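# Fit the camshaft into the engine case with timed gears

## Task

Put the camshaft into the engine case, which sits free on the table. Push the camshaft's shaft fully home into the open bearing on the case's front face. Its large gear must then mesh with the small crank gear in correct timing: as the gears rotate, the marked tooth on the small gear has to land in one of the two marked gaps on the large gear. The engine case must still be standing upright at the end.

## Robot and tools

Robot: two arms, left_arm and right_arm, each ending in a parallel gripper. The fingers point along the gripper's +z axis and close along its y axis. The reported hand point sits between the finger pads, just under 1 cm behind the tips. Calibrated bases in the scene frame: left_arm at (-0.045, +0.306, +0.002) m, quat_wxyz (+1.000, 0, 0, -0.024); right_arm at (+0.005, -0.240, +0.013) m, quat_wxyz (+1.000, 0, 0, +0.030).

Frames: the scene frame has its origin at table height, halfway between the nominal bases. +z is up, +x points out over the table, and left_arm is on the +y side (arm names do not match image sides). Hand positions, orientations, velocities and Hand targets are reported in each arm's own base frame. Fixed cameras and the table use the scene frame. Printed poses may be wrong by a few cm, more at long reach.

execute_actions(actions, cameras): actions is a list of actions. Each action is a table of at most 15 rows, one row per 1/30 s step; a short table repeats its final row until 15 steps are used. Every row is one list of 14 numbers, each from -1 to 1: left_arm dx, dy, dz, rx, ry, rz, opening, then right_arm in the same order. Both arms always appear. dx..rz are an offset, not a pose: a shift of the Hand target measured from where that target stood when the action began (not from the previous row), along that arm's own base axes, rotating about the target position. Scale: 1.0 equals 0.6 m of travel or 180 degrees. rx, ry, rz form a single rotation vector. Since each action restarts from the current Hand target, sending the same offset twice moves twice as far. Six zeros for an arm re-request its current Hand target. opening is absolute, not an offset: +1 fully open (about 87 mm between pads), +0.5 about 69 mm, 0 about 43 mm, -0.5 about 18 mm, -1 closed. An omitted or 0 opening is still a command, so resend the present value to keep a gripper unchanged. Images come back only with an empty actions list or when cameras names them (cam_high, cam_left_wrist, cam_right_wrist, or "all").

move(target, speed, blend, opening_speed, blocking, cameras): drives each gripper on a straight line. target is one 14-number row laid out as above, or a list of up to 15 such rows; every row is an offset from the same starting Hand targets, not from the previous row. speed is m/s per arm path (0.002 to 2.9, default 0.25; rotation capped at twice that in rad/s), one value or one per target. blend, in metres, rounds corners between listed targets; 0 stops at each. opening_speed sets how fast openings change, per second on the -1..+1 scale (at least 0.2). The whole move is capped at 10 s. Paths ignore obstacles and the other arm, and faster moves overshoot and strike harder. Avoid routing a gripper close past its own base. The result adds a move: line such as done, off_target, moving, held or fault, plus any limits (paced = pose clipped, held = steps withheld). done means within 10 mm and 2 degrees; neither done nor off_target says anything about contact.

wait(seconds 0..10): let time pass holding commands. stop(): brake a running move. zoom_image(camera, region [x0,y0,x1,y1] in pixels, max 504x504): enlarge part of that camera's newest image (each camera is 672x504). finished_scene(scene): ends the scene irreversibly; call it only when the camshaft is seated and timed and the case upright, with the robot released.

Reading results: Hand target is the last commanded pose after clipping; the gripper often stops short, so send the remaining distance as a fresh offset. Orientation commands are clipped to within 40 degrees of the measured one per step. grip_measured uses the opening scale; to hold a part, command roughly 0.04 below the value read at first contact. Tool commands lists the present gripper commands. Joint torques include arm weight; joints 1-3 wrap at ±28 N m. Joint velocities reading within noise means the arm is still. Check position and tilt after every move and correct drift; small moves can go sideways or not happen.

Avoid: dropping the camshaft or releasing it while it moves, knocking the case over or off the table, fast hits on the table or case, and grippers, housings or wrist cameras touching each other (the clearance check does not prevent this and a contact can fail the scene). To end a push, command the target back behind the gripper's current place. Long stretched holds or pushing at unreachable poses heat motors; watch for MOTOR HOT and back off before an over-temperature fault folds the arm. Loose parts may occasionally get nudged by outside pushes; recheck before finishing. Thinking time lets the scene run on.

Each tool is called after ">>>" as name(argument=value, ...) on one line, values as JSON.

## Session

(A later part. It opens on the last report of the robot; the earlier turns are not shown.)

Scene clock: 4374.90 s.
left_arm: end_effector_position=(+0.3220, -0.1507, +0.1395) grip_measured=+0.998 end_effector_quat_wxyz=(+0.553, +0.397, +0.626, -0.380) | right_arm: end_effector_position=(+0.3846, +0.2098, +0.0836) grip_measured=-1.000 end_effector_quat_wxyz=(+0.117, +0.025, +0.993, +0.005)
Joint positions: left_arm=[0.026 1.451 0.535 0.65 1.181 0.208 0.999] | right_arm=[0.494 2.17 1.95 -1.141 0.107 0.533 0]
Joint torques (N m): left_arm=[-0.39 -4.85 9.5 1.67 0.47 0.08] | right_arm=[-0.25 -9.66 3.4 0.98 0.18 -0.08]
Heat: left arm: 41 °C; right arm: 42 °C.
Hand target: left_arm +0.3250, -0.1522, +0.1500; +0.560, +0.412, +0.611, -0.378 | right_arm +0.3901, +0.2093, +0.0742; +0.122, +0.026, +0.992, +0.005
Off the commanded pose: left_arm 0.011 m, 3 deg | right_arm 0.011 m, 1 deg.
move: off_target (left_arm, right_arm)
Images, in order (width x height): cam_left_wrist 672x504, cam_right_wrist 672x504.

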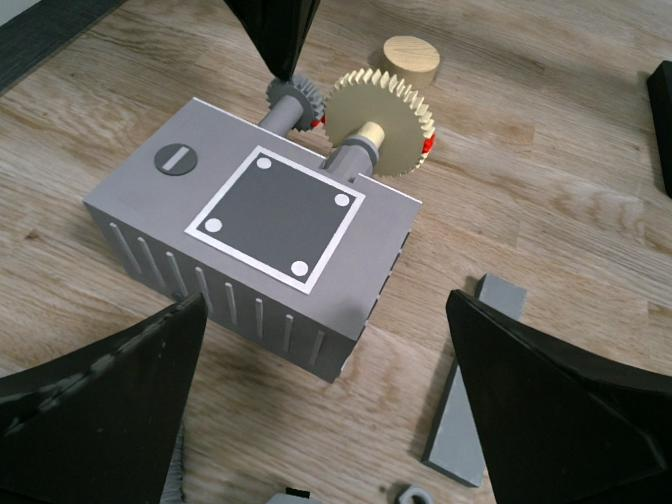

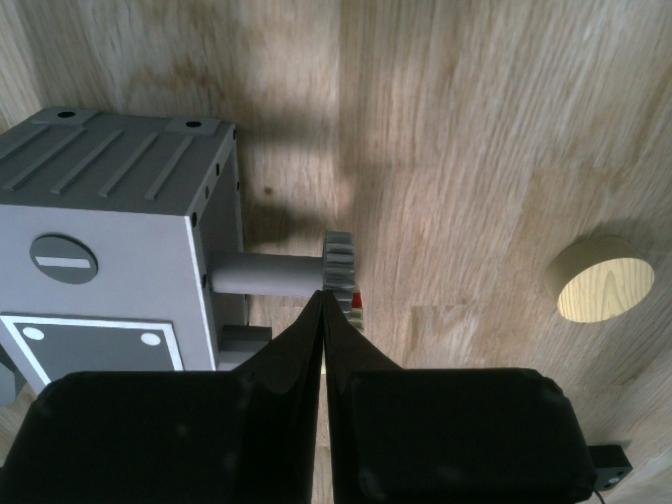

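>>> move(target=[0,0,0,0,0,0,1,0.014,0,0,0,0,0,-1], speed=0.03, cameras=["cam_left_wrist","cam_right_wrist"])

>>> zoom_image(camera="cam_left_wrist", region=[255, 50, 365, 145])

>>> zoom_image(camera="cam_right_wrist", region=[270, 200, 400, 320])

Scene clock: 4385.43 s.
left_arm: end_effector_position=(+0.3220, -0.1507, +0.1395) grip_measured=+0.998 end_effector_quat_wxyz=(+0.553, +0.397, +0.626, -0.380) | right_arm: end_effector_position=(+0.3853, +0.2094, +0.0830) grip_measured=-1.000 end_effector_quat_wxyz=(+0.113, +0.022, +0.993, +0.005)
Joint positions: left_arm=[0.026 1.451 0.535 0.65 1.181 0.208 0.999] | right_arm=[0.491 2.181 1.965 -1.152 0.102 0.526 0]
Joint torques (N m): left_arm=[-0.38 -4.85 9.47 1.67 0.47 0.08] | right_arm=[-0.81 -7.68 6.16 0.91 0.21 -0.1]
Heat: left arm: 41 °C; right arm: 43 °C.
Hand target: left_arm +0.3250, -0.1522, +0.1500; +0.560, +0.412, +0.611, -0.378 | right_arm +0.3986, +0.2092, +0.0742; +0.122, +0.026, +0.992, +0.005
Off the commanded pose: left_arm 0.011 m, 3 deg | right_arm 0.016 m, 1 deg.
move: off_target (left_arm, right_arm)
Images, in order (width x height): cam_left_wrist 672x504, cam_right_wrist 672x504.

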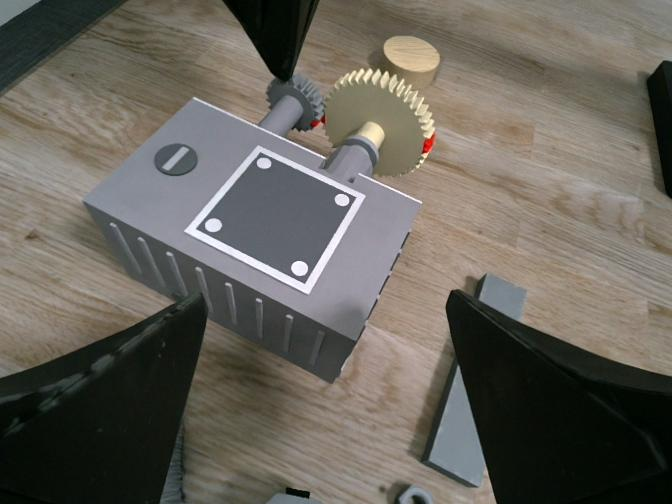

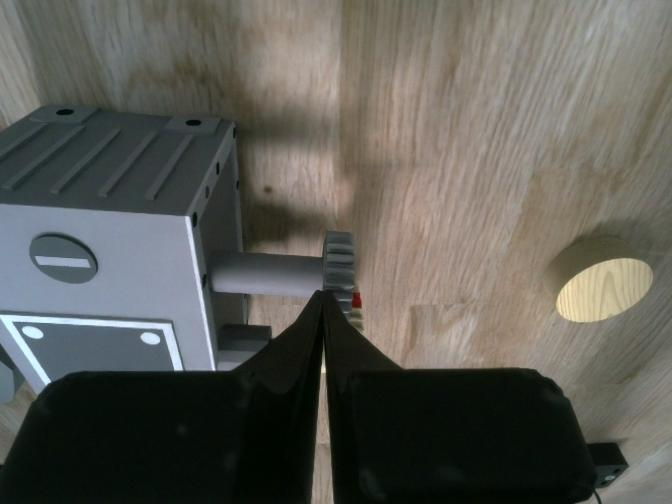

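Scaled by 4.582 from the camera's 672x504 image, which has a finer 960x720 frame.

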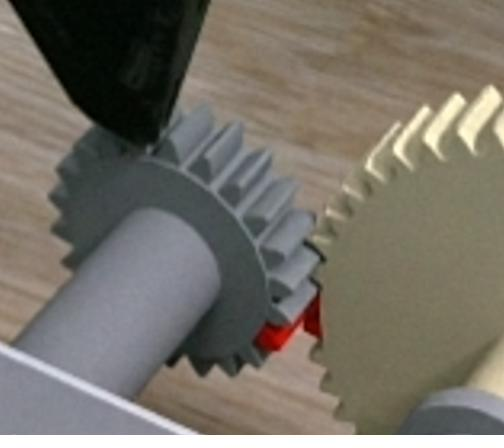

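Scaled by 3.877 from the camera's 672x504 image, which has a finer 960x720 frame.

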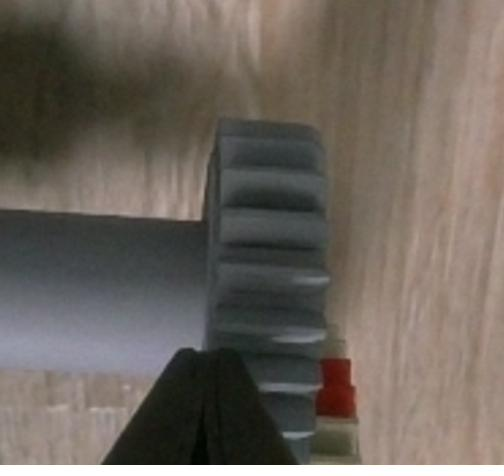

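>>> move(target=[0,0,0,0,0,0,1,0.014,0,0,0,0,0,-1], speed=0.03, cameras=["cam_left_wrist"])

>>> zoom_image(camera="cam_left_wrist", region=[255, 50, 365, 145])

Scene clock: 4390.70 s.
left_arm: end_effector_position=(+0.3220, -0.1507, +0.1395) grip_measured=+0.998 end_effector_quat_wxyz=(+0.553, +0.397, +0.626, -0.380) | right_arm: end_effector_position=(+0.3975, +0.2115, +0.0707) grip_measured=-1.000 end_effector_quat_wxyz=(+0.109, +0.024, +0.994, +0.006)
Joint positions: left_arm=[0.026 1.451 0.535 0.65 1.181 0.208 0.999] | right_arm=[0.48 2.243 2.017 -1.147 0.095 0.519 0]
Joint torques (N m): left_arm=[-0.4 -4.86 9.48 1.66 0.47 0.08] | right_arm=[-0.59 -10.39 6.9 0.64 0.27 -0.11]
Heat: left arm: 41 °C; right arm: 42 °C.
Hand target: left_arm +0.3250, -0.1522, +0.1500; +0.560, +0.412, +0.611, -0.378 | right_arm +0.4070, +0.2092, +0.0742; +0.122, +0.026, +0.992, +0.005
Off the commanded pose: left_arm 0.011 m, 3 deg | right_arm 0.010 m, 2 deg.
move: off_target (left_arm)
Images, in order (width x height): cam_left_wrist 672x504.

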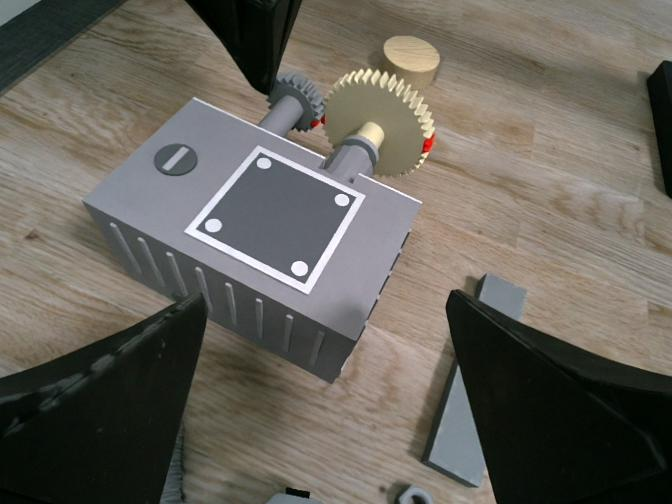

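Scaled by 4.582 from the camera's 672x504 image, which has a finer 960x720 frame.

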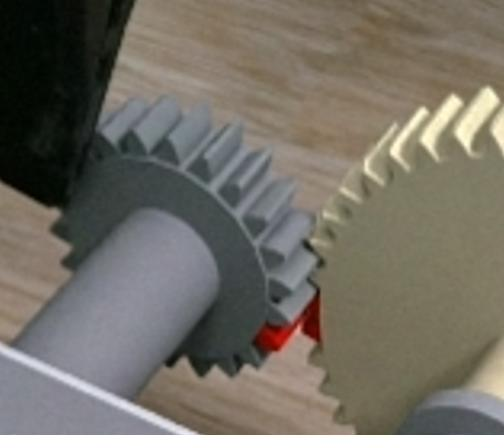

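>>> move(target=[[0,0,0,0,0,0,1,0.0,0,0.167,0,0,0,-1],[0,0,0,0,0,0,1,-0.203,0.0015,0.16,0,0,0,-0.05],[0,0,0,0,0,0,1,-0.165,0.0015,0.05,0,0,0,-0.05]], speed=[0.15,0.2,0.1], cameras=["cam_left_wrist","cam_right_wrist"])

Scene clock: 4407.00 s.
left_arm: end_effector_position=(+0.3220, -0.1507, +0.1395) grip_measured=+0.998 end_effector_quat_wxyz=(+0.553, +0.397, +0.626, -0.380) | right_arm: end_effector_position=(+0.3042, +0.2114, +0.1081) grip_measured=-0.050 end_effector_quat_wxyz=(+0.119, +0.026, +0.993, +0.005)
Joint positions: left_arm=[0.026 1.451 0.535 0.65 1.181 0.208 0.999] | right_arm=[0.602 1.884 1.629 -1.116 0.131 0.641 0.475]
Joint torques (N m): left_arm=[-0.4 -4.85 9.48 1.66 0.47 0.08] | right_arm=[-0.39 -7.98 4.23 0.8 0.18 -0.1]
Heat: left arm: 41 °C; right arm: 42 °C.
Hand target: left_arm +0.3250, -0.1522, +0.1500; +0.560, +0.412, +0.611, -0.378 | right_arm +0.3079, +0.2101, +0.1042; +0.122, +0.026, +0.992, +0.005
Off the commanded pose: left_arm 0.011 m, 3 deg | right_arm 0.006 m, 0 deg.
move: off_target (left_arm)
Images, in order (width x height): cam_left_wrist 672x504, cam_right_wrist 672x504.

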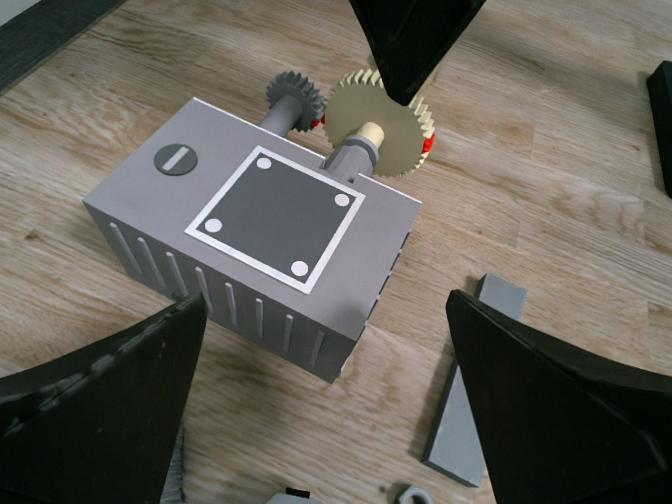

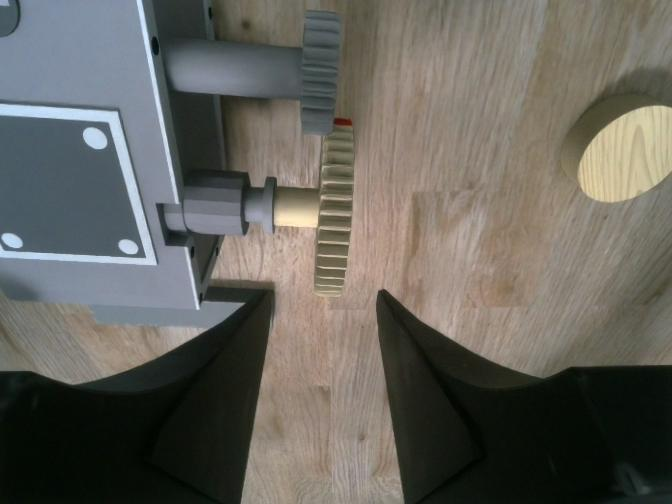

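>>> move(target=[0,0,0,0,0,0,1,0.006,-0.007,-0.014,0,0,-0.012,-0.05], speed=0.08, cameras=["cam_right_wrist"])

Scene clock: 4420.33 s.
left_arm: end_effector_position=(+0.3220, -0.1507, +0.1395) grip_measured=+0.998 end_effector_quat_wxyz=(+0.553, +0.397, +0.626, -0.380) | right_arm: end_effector_position=(+0.3079, +0.2078, +0.1018) grip_measured=-0.050 end_effector_quat_wxyz=(+0.120, +0.038, +0.992, +0.006)
Joint positions: left_arm=[0.026 1.451 0.535 0.65 1.181 0.208 0.999] | right_arm=[0.588 1.884 1.603 -1.088 0.131 0.65 0.475]
Joint torques (N m): left_arm=[-0.38 -4.86 9.47 1.67 0.47 0.08] | right_arm=[-0.42 -7.51 4.11 0.77 0.25 0.01]
Heat: left arm: 41 °C; right arm: 41 °C.
Hand target: left_arm +0.3250, -0.1522, +0.1500; +0.560, +0.412, +0.611, -0.378 | right_arm +0.3117, +0.2059, +0.0959; +0.122, +0.045, +0.992, +0.002
Off the commanded pose: left_arm 0.011 m, 3 deg | right_arm 0.007 m, 1 deg.
move: off_target (left_arm)
Images, in order (width x height): cam_right_wrist 672x504.

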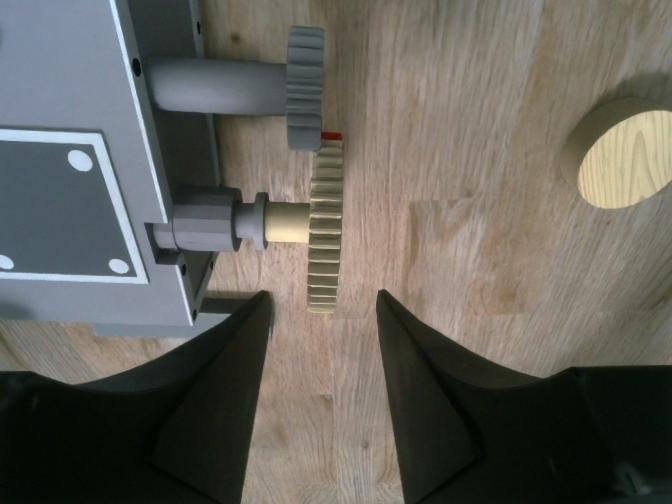

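>>> move(target=[[0,0,0,0,0,0,1,0.003,0.0,-0.01,0,0,-0.006,-0.05],[0,0,0,0,0,0,1,0.003,0.0,-0.01,0,0,-0.006,-0.8]], speed=0.06, opening_speed=0.7, cameras=["cam_right_wrist","cam_left_wrist"])

>>> zoom_image(camera="cam_left_wrist", region=[295, 85, 365, 145])

Scene clock: 4428.70 s.
left_arm: end_effector_position=(+0.3220, -0.1507, +0.1395) grip_measured=+0.998 end_effector_quat_wxyz=(+0.553, +0.397, +0.626, -0.380) | right_arm: end_effector_position=(+0.3095, +0.2083, +0.0953) grip_measured=-0.677 end_effector_quat_wxyz=(+0.119, +0.048, +0.992, +0.005)
Joint positions: left_arm=[0.026 1.451 0.535 0.65 1.181 0.208 0.999] | right_arm=[0.586 1.893 1.59 -1.069 0.133 0.67 0.161]
Joint torques (N m): left_arm=[-0.4 -4.85 9.48 1.67 0.47 0.08] | right_arm=[-0.5 -7.71 4.14 0.77 0.26 -0.01]
Heat: left arm: 41 °C; right arm: 41 °C.
Hand target: left_arm +0.3250, -0.1522, +0.1500; +0.560, +0.412, +0.611, -0.378 | right_arm +0.3134, +0.2059, +0.0898; +0.122, +0.054, +0.991, +0.001
Off the commanded pose: left_arm 0.011 m, 3 deg | right_arm 0.007 m, 1 deg.
move: off_target (left_arm)
Images, in order (width x height): cam_left_wrist 672x504, cam_right_wrist 672x504.

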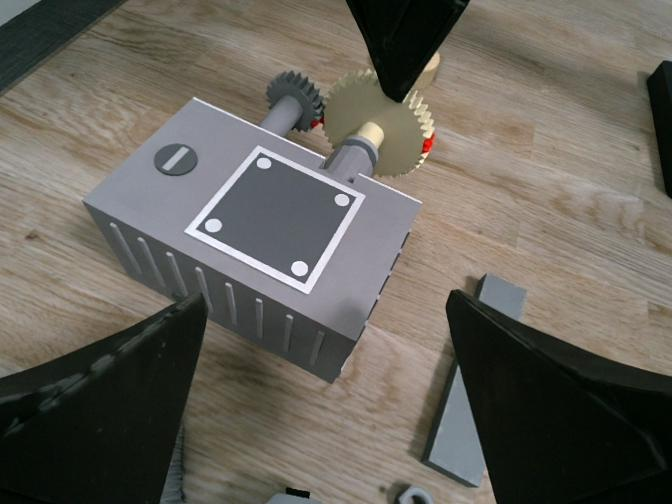

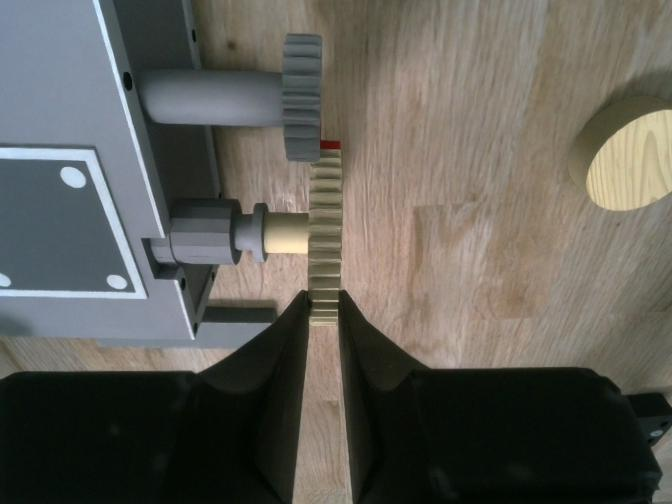

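Scaled by 7.200 from the camera's 672x504 image, which has a finer 960x720 frame.

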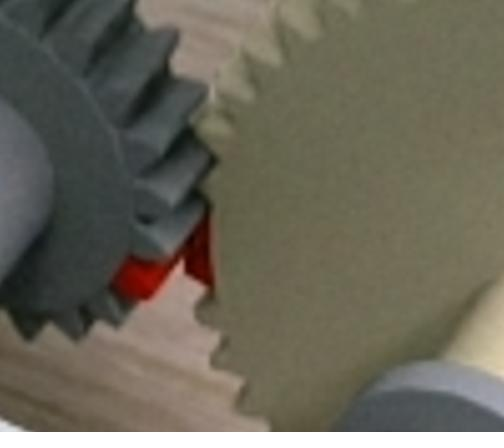

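>>> move(target=[0,0,0,0,0,0,1,-0.003,0.0,0.042,0,0,0,-0.8], speed=0.04, cameras=["cam_right_wrist","cam_left_wrist"])

>>> zoom_image(camera="cam_left_wrist", region=[295, 85, 365, 145])

>>> zoom_image(camera="cam_right_wrist", region=[220, 100, 360, 280])

Scene clock: 4438.23 s.
left_arm: end_effector_position=(+0.3220, -0.1507, +0.1395) grip_measured=+0.998 end_effector_quat_wxyz=(+0.553, +0.397, +0.626, -0.380) | right_arm: end_effector_position=(+0.3089, +0.2080, +0.0968) grip_measured=-0.677 end_effector_quat_wxyz=(+0.114, +0.051, +0.992, +0.001)
Joint positions: left_arm=[0.026 1.451 0.535 0.65 1.181 0.208 0.999] | right_arm=[0.586 1.903 1.611 -1.094 0.134 0.677 0.161]
Joint torques (N m): left_arm=[-0.39 -4.85 9.48 1.67 0.47 0.08] | right_arm=[-0.23 -9.92 8.72 0.11 0.24 -0.07]
Heat: left arm: 41 °C; right arm: 40 °C.
Hand target: left_arm +0.3250, -0.1522, +0.1500; +0.560, +0.412, +0.611, -0.378 | right_arm +0.3116, +0.2059, +0.1151; +0.122, +0.054, +0.991, +0.001
Off the commanded pose: left_arm 0.011 m, 3 deg | right_arm 0.019 m, 1 deg.
move: off_target (left_arm, right_arm)
Images, in order (width x height): cam_left_wrist 672x504, cam_right_wrist 672x504.

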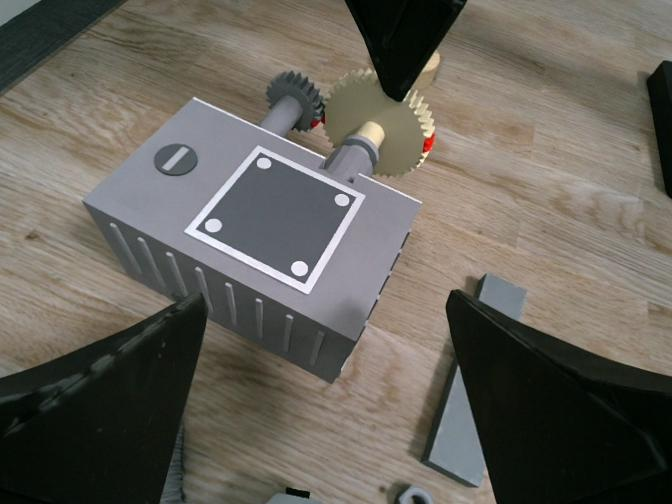

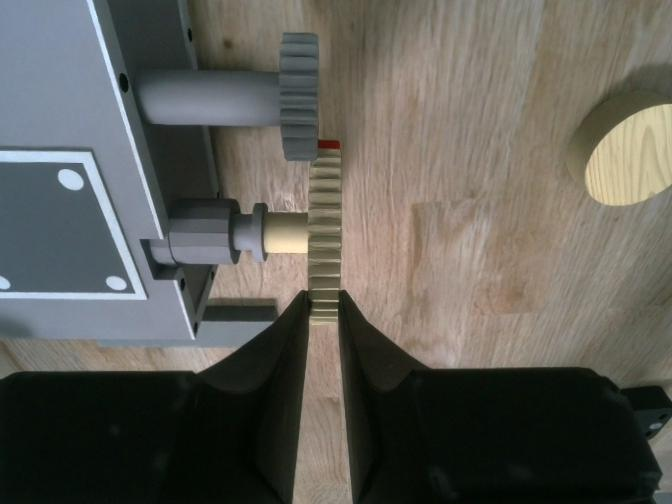

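Scaled by 7.200 from the camera's 672x504 image, which has a finer 960x720 frame.

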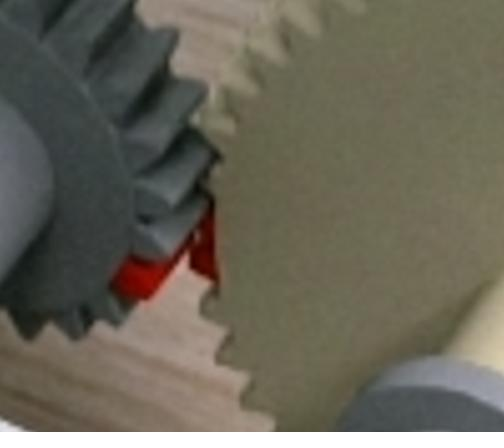

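Scaled by 2.800 from the camera's 672x504 image, which has a finer 960x720 frame.

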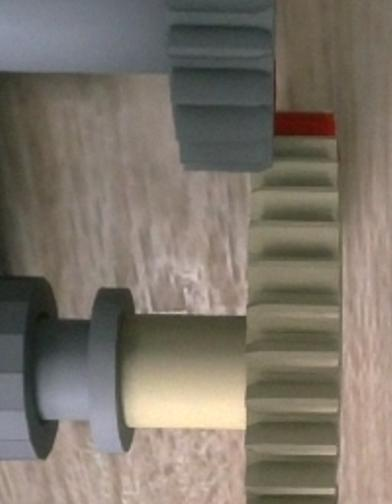

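>>> move(target=[[0,0,0,0,0,0,1,0.006,0.015,0.0,0,0,0,-0.8],[0,0,0,0,0,0,1,0.01,0.028,0.0,0,0,0,-0.8]], speed=0.04, cameras=["cam_right_wrist","cam_left_wrist"])

>>> zoom_image(camera="cam_left_wrist", region=[295, 85, 365, 145])

>>> zoom_image(camera="cam_right_wrist", region=[220, 100, 360, 280])

Scene clock: 4450.37 s.
left_arm: end_effector_position=(+0.3220, -0.1507, +0.1395) grip_measured=+0.998 end_effector_quat_wxyz=(+0.553, +0.397, +0.626, -0.380) | right_arm: end_effector_position=(+0.3095, +0.2106, +0.0991) grip_measured=-0.677 end_effector_quat_wxyz=(+0.100, +0.054, +0.993, -0.018)
Joint positions: left_arm=[0.026 1.451 0.535 0.65 1.181 0.208 0.999] | right_arm=[0.597 1.956 1.694 -1.17 0.15 0.695 0.161]
Joint torques (N m): left_arm=[-0.39 -4.86 9.5 1.67 0.47 0.08] | right_arm=[1.31 -9.62 8.69 0.49 0.13 0.04]
Heat: left arm: 41 °C; right arm: 40 °C.
Hand target: left_arm +0.3250, -0.1522, +0.1500; +0.560, +0.412, +0.611, -0.378 | right_arm +0.3176, +0.2228, +0.1151; +0.122, +0.054, +0.991, +0.001
Off the commanded pose: left_arm 0.011 m, 3 deg | right_arm 0.022 m, 3 deg.
move: off_target (left_arm, right_arm)
Images, in order (width x height): cam_left_wrist 672x504, cam_right_wrist 672x504.

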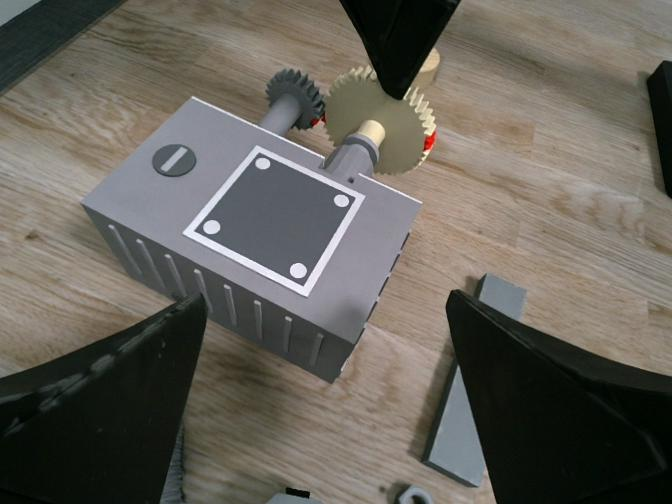

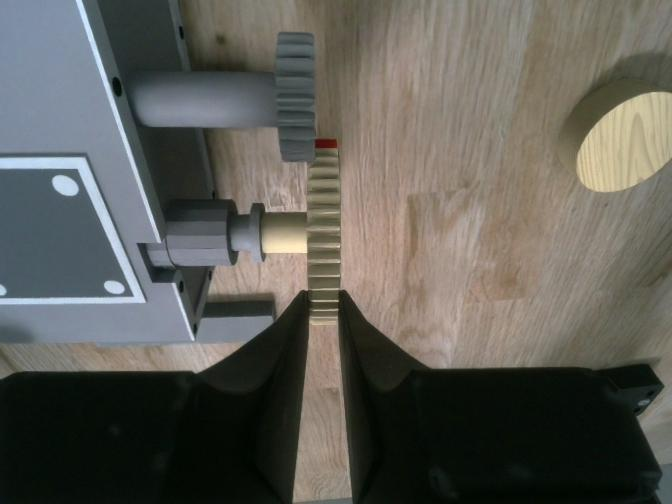

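Scaled by 7.200 from the camera's 672x504 image, which has a finer 960x720 frame.

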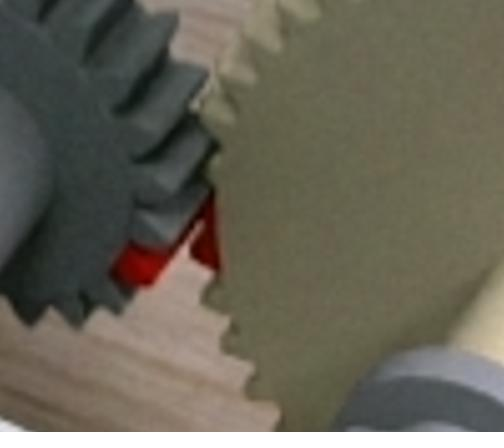

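Scaled by 2.800 from the camera's 672x504 image, which has a finer 960x720 frame.

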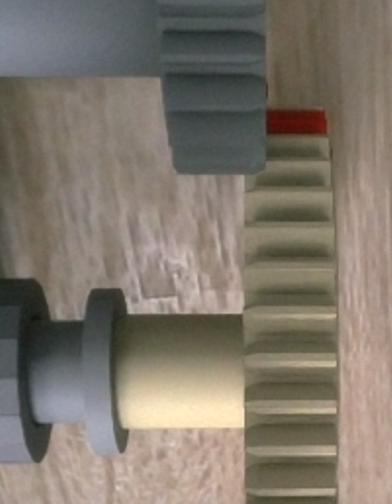

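>>> move(target=[[0,0,0,0,0,0,1,-0.002,0.006,-0.006,0,0,0.008,-0.8],[0,0,0,0,0,0,1,-0.002,0.012,-0.006,0.012,0,-0.012,-0.8],[0,0,0,0,0,0,1,-0.002,0.012,-0.004,-0.012,0,0.008,-0.8],[0,0,0,0,0,0,1,-0.002,0.014,-0.006,0.012,0,-0.008,-0.8]], speed=0.06, blend=0.003, cameras=["cam_right_wrist","cam_left_wrist"])

>>> zoom_image(camera="cam_left_wrist", region=[295, 85, 365, 145])

>>> zoom_image(camera="cam_right_wrist", region=[220, 100, 360, 280])

Scene clock: 4470.27 s.
left_arm: end_effector_position=(+0.3220, -0.1507, +0.1395) grip_measured=+0.998 end_effector_quat_wxyz=(+0.553, +0.397, +0.626, -0.380) | right_arm: end_effector_position=(+0.3072, +0.2174, +0.0973) grip_measured=-0.676 end_effector_quat_wxyz=(+0.093, +0.062, +0.993, -0.025)
Joint positions: left_arm=[0.026 1.451 0.535 0.65 1.181 0.208 0.999] | right_arm=[0.615 1.984 1.727 -1.198 0.155 0.73 0.162]
Joint torques (N m): left_arm=[-0.39 -4.86 9.48 1.66 0.47 0.08] | right_arm=[0.27 -12.75 4.92 0.95 -0.18 0.03]
Heat: left arm: 41 °C; right arm: 41 °C.
Hand target: left_arm +0.3250, -0.1522, +0.1500; +0.560, +0.412, +0.611, -0.378 | right_arm +0.3164, +0.2312, +0.1114; +0.121, +0.069, +0.990, +0.018
Off the commanded pose: left_arm 0.011 m, 3 deg | right_arm 0.022 m, 6 deg.
move: off_target (left_arm, right_arm)
Images, in order (width x height): cam_left_wrist 672x504, cam_right_wrist 672x504.

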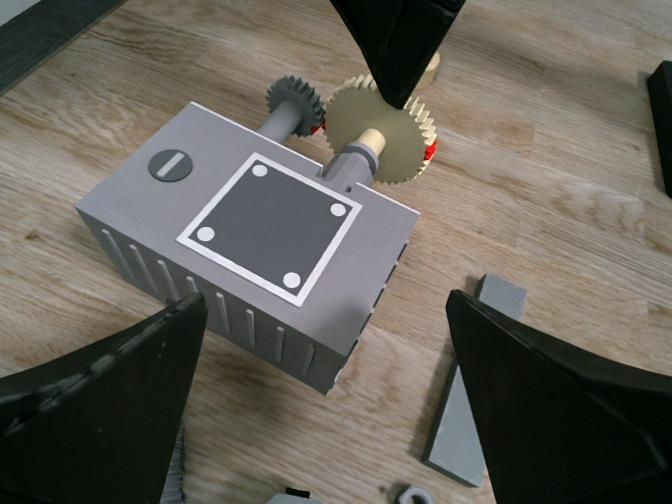

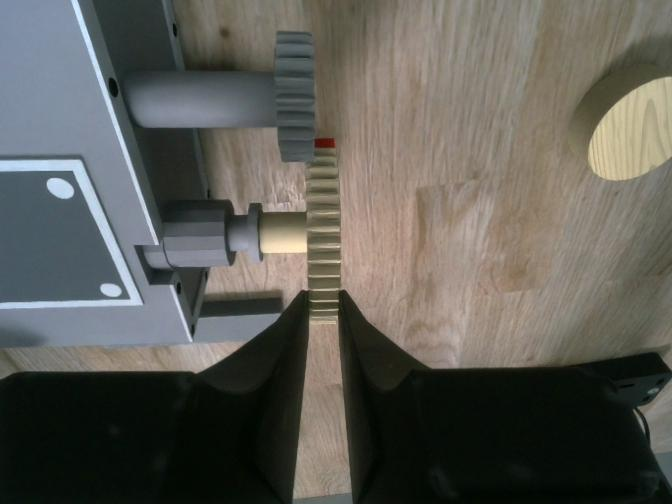

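Scaled by 7.200 from the camera's 672x504 image, which has a finer 960x720 frame.

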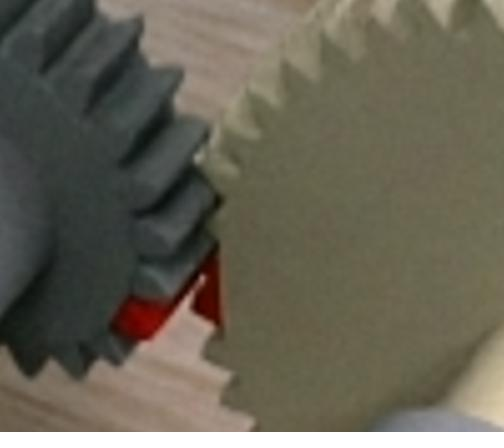

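Scaled by 2.800 from the camera's 672x504 image, which has a finer 960x720 frame.

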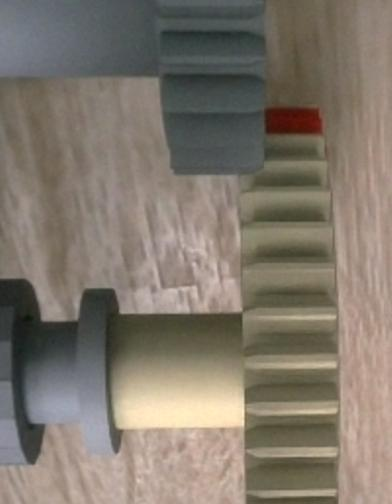

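>>> move(target=[[0.058,0.115,0,0,0,0,-1,0,0,0,0,0,0,-0.8],[0.083,0.115,-0.12,0,0,0,-1,0,0,0,0,0,0,-0.8]], speed=0.15, cameras=["cam_high","cam_left_wrist","cam_right_wrist"])

Scene clock: 4494.60 s.
left_arm: end_effector_position=(+0.3784, -0.0796, +0.0843) grip_measured=-1.000 end_effector_quat_wxyz=(+0.564, +0.413, +0.613, -0.369) | right_arm: end_effector_position=(+0.3072, +0.2174, +0.0973) grip_measured=-0.676 end_effector_quat_wxyz=(+0.093, +0.062, +0.993, -0.025)
Joint positions: left_arm=[0.244 1.838 0.757 0.536 1.392 0.551 0] | right_arm=[0.615 1.984 1.727 -1.198 0.155 0.73 0.162]
Joint torques (N m): left_arm=[-0.85 -5.31 4.97 1.67 0.53 -0.09] | right_arm=[0.23 -12.75 4.88 0.95 -0.18 0.04]
Heat: left arm: 42 °C; right arm: 43 °C.
Hand target: left_arm +0.3747, -0.0832, +0.0780; +0.560, +0.412, +0.611, -0.378 | right_arm +0.3163, +0.2311, +0.1114; +0.121, +0.069, +0.990, +0.018
Off the commanded pose: left_arm 0.008 m, 1 deg | right_arm 0.022 m, 6 deg.
move: off_target (right_arm)

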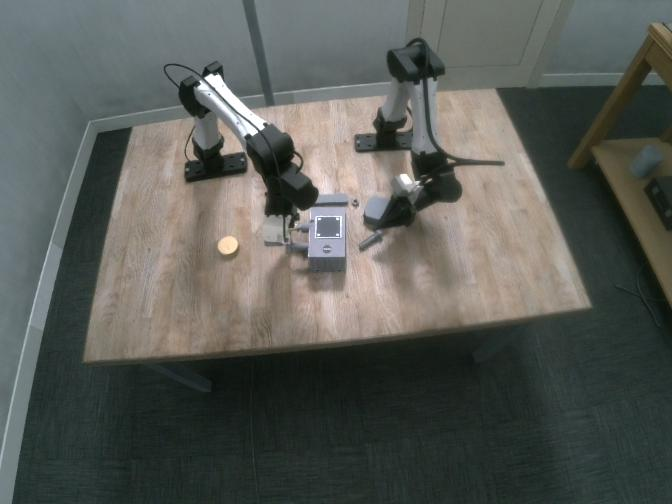

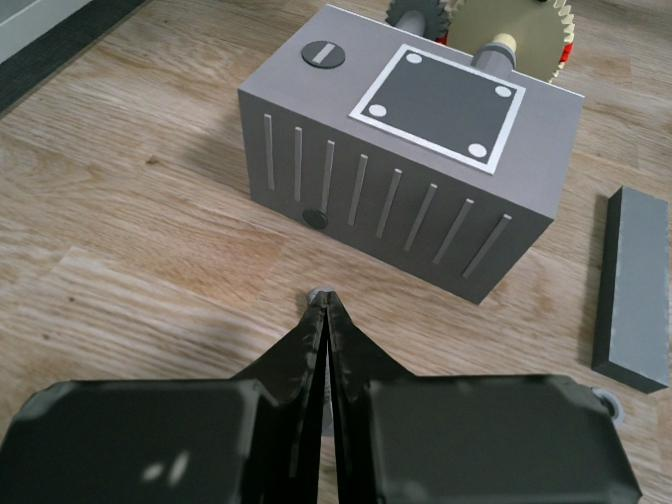

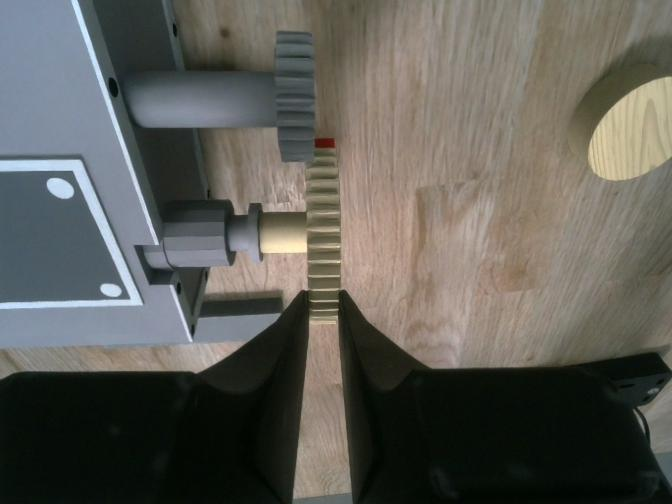

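>>> move(target=[0,-0.085,0.003,0,0,0,-1,0,0,0,0,0,0,-0.8], speed=0.1, cameras=["cam_left_wrist"])

Scene clock: 4503.00 s.
left_arm: end_effector_position=(+0.3753, -0.1340, +0.0867) grip_measured=-1.000 end_effector_quat_wxyz=(+0.562, +0.417, +0.606, -0.378) | right_arm: end_effector_position=(+0.3072, +0.2174, +0.0973) grip_measured=-0.676 end_effector_quat_wxyz=(+0.093, +0.062, +0.993, -0.025)
Joint positions: left_arm=[0.081 1.853 0.671 0.905 1.265 0.275 0] | right_arm=[0.615 1.984 1.727 -1.198 0.155 0.73 0.162]
Joint torques (N m): left_arm=[-0.5 -5.22 4.72 1.91 0.11 -0.1] | right_arm=[0.24 -12.74 4.88 0.96 -0.18 0.04]
Heat: left arm: 41 °C; right arm: 44 °C.
Hand target: left_arm +0.3748, -0.1342, +0.0798; +0.560, +0.412, +0.611, -0.378 | right_arm +0.3163, +0.2311, +0.1114; +0.121, +0.069, +0.990, +0.018
Off the commanded pose: left_arm 0.007 m, 1 deg | right_arm 0.022 m, 6 deg.
move: off_target (right_arm)
Images, in order (width x height): cam_left_wrist 672x504.

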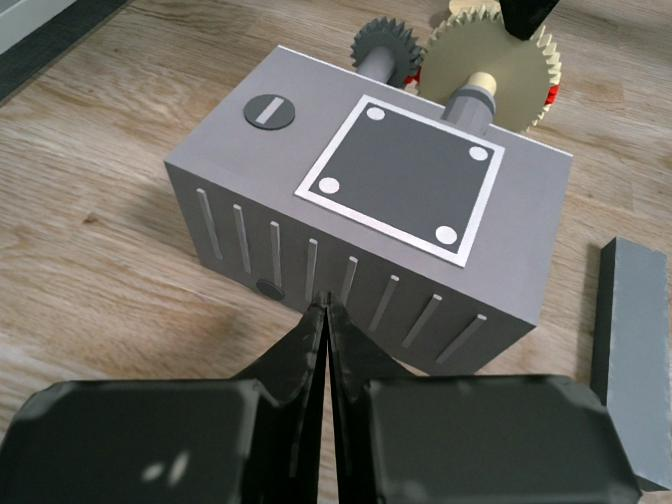

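>>> move(target=[0.0,-0.06,0.0,0,0,0,-1,0,0,0,0,0,0,-0.8], speed=0.05, cameras=["cam_left_wrist","cam_right_wrist"])

Scene clock: 4509.07 s.
left_arm: end_effector_position=(+0.3829, -0.1568, +0.0847) grip_measured=-1.000 end_effector_quat_wxyz=(+0.569, +0.402, +0.619, -0.362) | right_arm: end_effector_position=(+0.3070, +0.2160, +0.0963) grip_measured=-0.676 end_effector_quat_wxyz=(+0.091, +0.063, +0.993, -0.026)
Joint positions: left_arm=[-0.004 1.867 0.655 0.999 1.13 0.203 0] | right_arm=[0.612 1.984 1.723 -1.198 0.155 0.731 0.162]
Joint torques (N m): left_arm=[-3.41 -5.22 4.83 2.06 0.34 -0.17] | right_arm=[0.47 -12.78 5.09 0.94 -0.18 0.03]
Heat: left arm: 41 °C; right arm: 44 °C.
Hand target: left_arm +0.3747, -0.1702, +0.0798; +0.560, +0.412, +0.611, -0.378 | right_arm +0.3164, +0.2311, +0.1115; +0.121, +0.069, +0.990, +0.018
Off the commanded pose: left_arm 0.016 m, 3 deg | right_arm 0.023 m, 6 deg.
move: off_target (left_arm, right_arm)
Images, in order (width x height): cam_left_wrist 672x504, cam_right_wrist 672x504.

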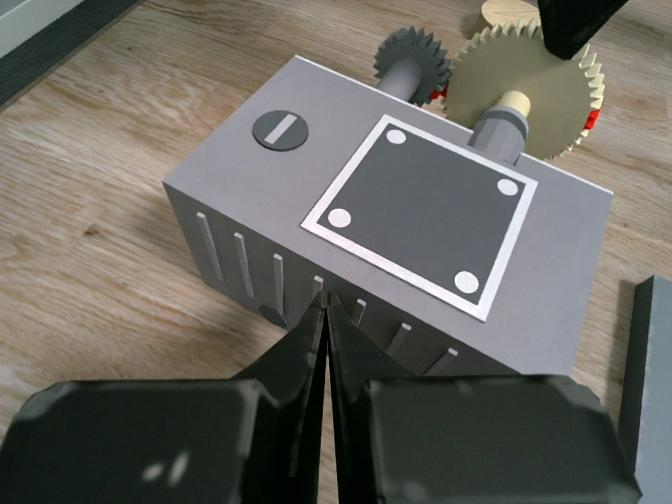

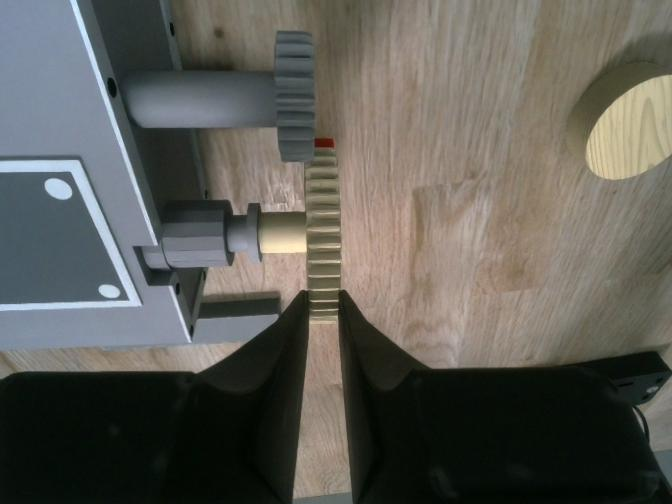

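>>> move(target=[[0,-0.005,0,0,0,0,-1,0,0.01,-0.003,0,0,0.006,-0.8],[0,-0.01,0,0,0,0,-1,0.002,0.02,-0.003,0.01,0,-0.01,-0.8],[0,-0.012,0,0,0,0,-1,0.002,0.024,-0.003,-0.01,0,0.008,-0.8],[0,-0.012,0,0,0,0,-1,0.002,0.028,-0.003,0.006,0,0,-0.8]], speed=0.06, blend=0.003, cameras=["cam_right_wrist","cam_left_wrist"])

>>> zoom_image(camera="cam_left_wrist", region=[370, 10, 550, 160])

>>> zoom_image(camera="cam_right_wrist", region=[220, 100, 360, 280])

Scene clock: 4523.73 s.
left_arm: end_effector_position=(+0.3870, -0.1589, +0.0851) grip_measured=-1.000 end_effector_quat_wxyz=(+0.574, +0.397, +0.623, -0.353) | right_arm: end_effector_position=(+0.3050, +0.2167, +0.0961) grip_measured=-0.676 end_effector_quat_wxyz=(+0.093, +0.069, +0.992, -0.041)
Joint positions: left_arm=[-0.018 1.867 0.655 1.01 1.092 0.196 0] | right_arm=[0.628 1.998 1.741 -1.224 0.182 0.758 0.162]
Joint torques (N m): left_arm=[-4.29 -5.03 4.86 2.1 0.53 -0.19] | right_arm=[1.44 -11.26 6.74 1.12 -0.59 0.02]
Heat: left arm: 43 °C; right arm: 45 °C.
Hand target: left_arm +0.3747, -0.1775, +0.0798; +0.560, +0.412, +0.611, -0.378 | right_arm +0.3177, +0.2479, +0.1096; +0.120, +0.070, +0.990, +0.028
Off the commanded pose: left_arm 0.023 m, 4 deg | right_arm 0.036 m, 9 deg.
move: off_target (left_arm, right_arm)
Images, in order (width x height): cam_left_wrist 672x504, cam_right_wrist 672x504.

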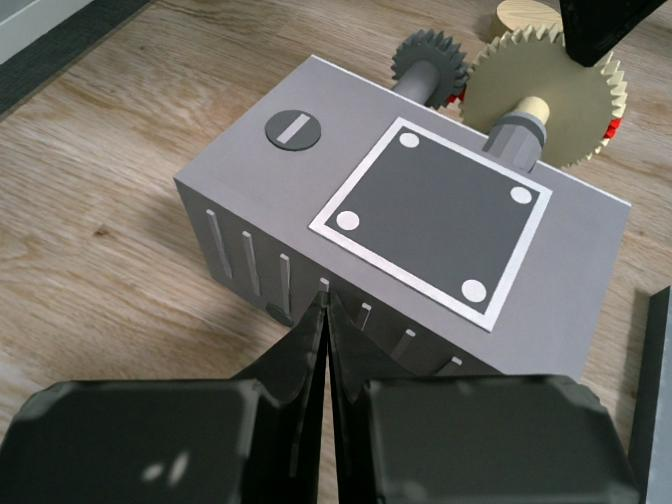

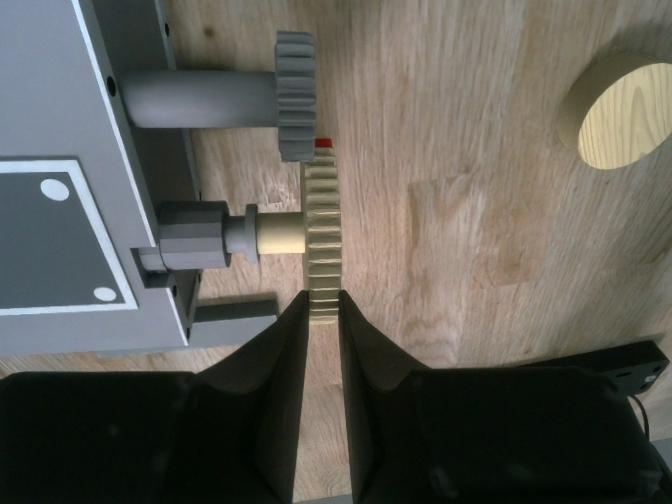

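Scaled by 2.800 from the camera's 672x504 image, which has a finer 960x720 frame.

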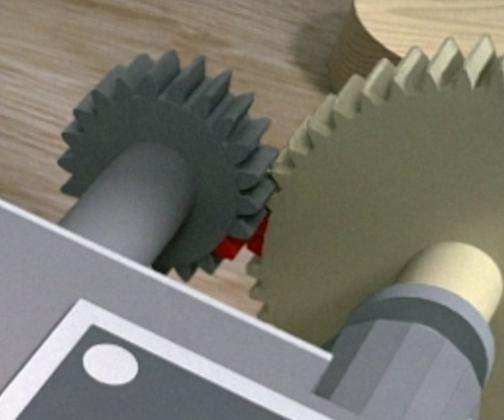

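Scaled by 2.800 from the camera's 672x504 image, which has a finer 960x720 frame.

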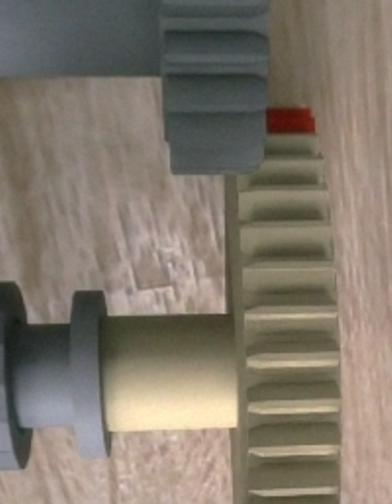

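>>> move(target=[[0,0.012,0,0,0,0,-1,-0.012,-0.046,-0.012,0,0,-0.008,-0.8],[0,0.012,0,0,0,0,-1,-0.012,-0.046,-0.022,0,0,-0.008,-0.3],[0,0.012,0,0,0,0,-1,-0.012,-0.046,-0.022,0,0,-0.008,-0.05]], speed=0.05, opening_speed=0.8, cameras=["cam_right_wrist","cam_left_wrist"])

>>> zoom_image(camera="cam_left_wrist", region=[370, 10, 550, 160])

>>> zoom_image(camera="cam_right_wrist", region=[220, 100, 360, 280])

Scene clock: 4536.77 s.
left_arm: end_effector_position=(+0.3870, -0.1589, +0.0851) grip_measured=-1.000 end_effector_quat_wxyz=(+0.574, +0.397, +0.623, -0.353) | right_arm: end_effector_position=(+0.3081, +0.2203, +0.0935) grip_measured=-0.050 end_effector_quat_wxyz=(+0.113, +0.081, +0.990, +0.017)
Joint positions: left_arm=[-0.018 1.867 0.655 1.01 1.092 0.196 0] | right_arm=[0.6 1.907 1.602 -1.067 0.116 0.751 0.475]
Joint torques (N m): left_arm=[-2.11 -5.2 4.94 1.99 0.78 -0.1] | right_arm=[-0.35 -10.04 4.07 0.77 0.08 -0.07]
Heat: left arm: 42 °C; right arm: 46 °C.
Hand target: left_arm +0.3747, -0.1703, +0.0798; +0.560, +0.412, +0.611, -0.378 | right_arm +0.3104, +0.2203, +0.0964; +0.121, +0.082, +0.989, +0.026
Off the commanded pose: left_arm 0.018 m, 4 deg | right_arm 0.004 m, 1 deg.
move: off_target (left_arm); target 2's new opening was sent with right_arm's hand 0.009 m and 3 deg from that target
Images, in order (width x height): cam_left_wrist 672x504, cam_right_wrist 672x504.

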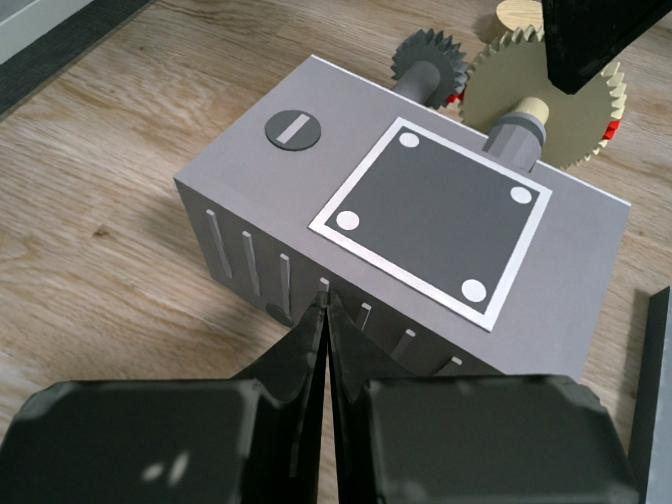

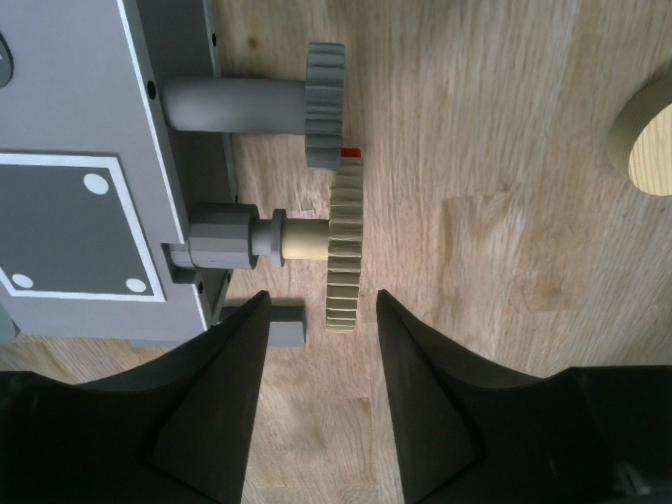

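Scaled by 2.800 from the camera's 672x504 image, which has a finer 960x720 frame.

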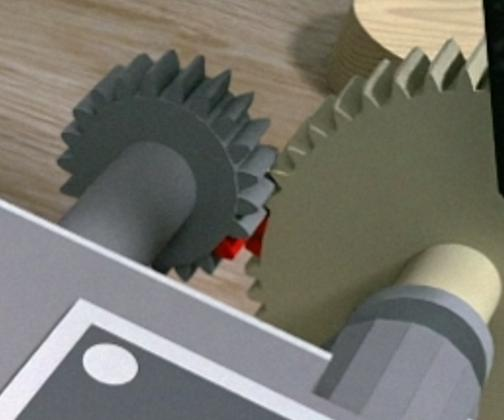

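Scaled by 2.800 from the camera's 672x504 image, which has a finer 960x720 frame.

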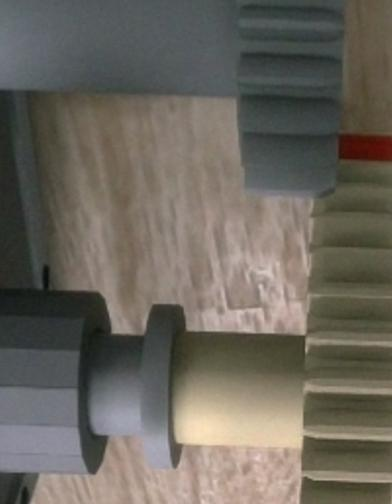

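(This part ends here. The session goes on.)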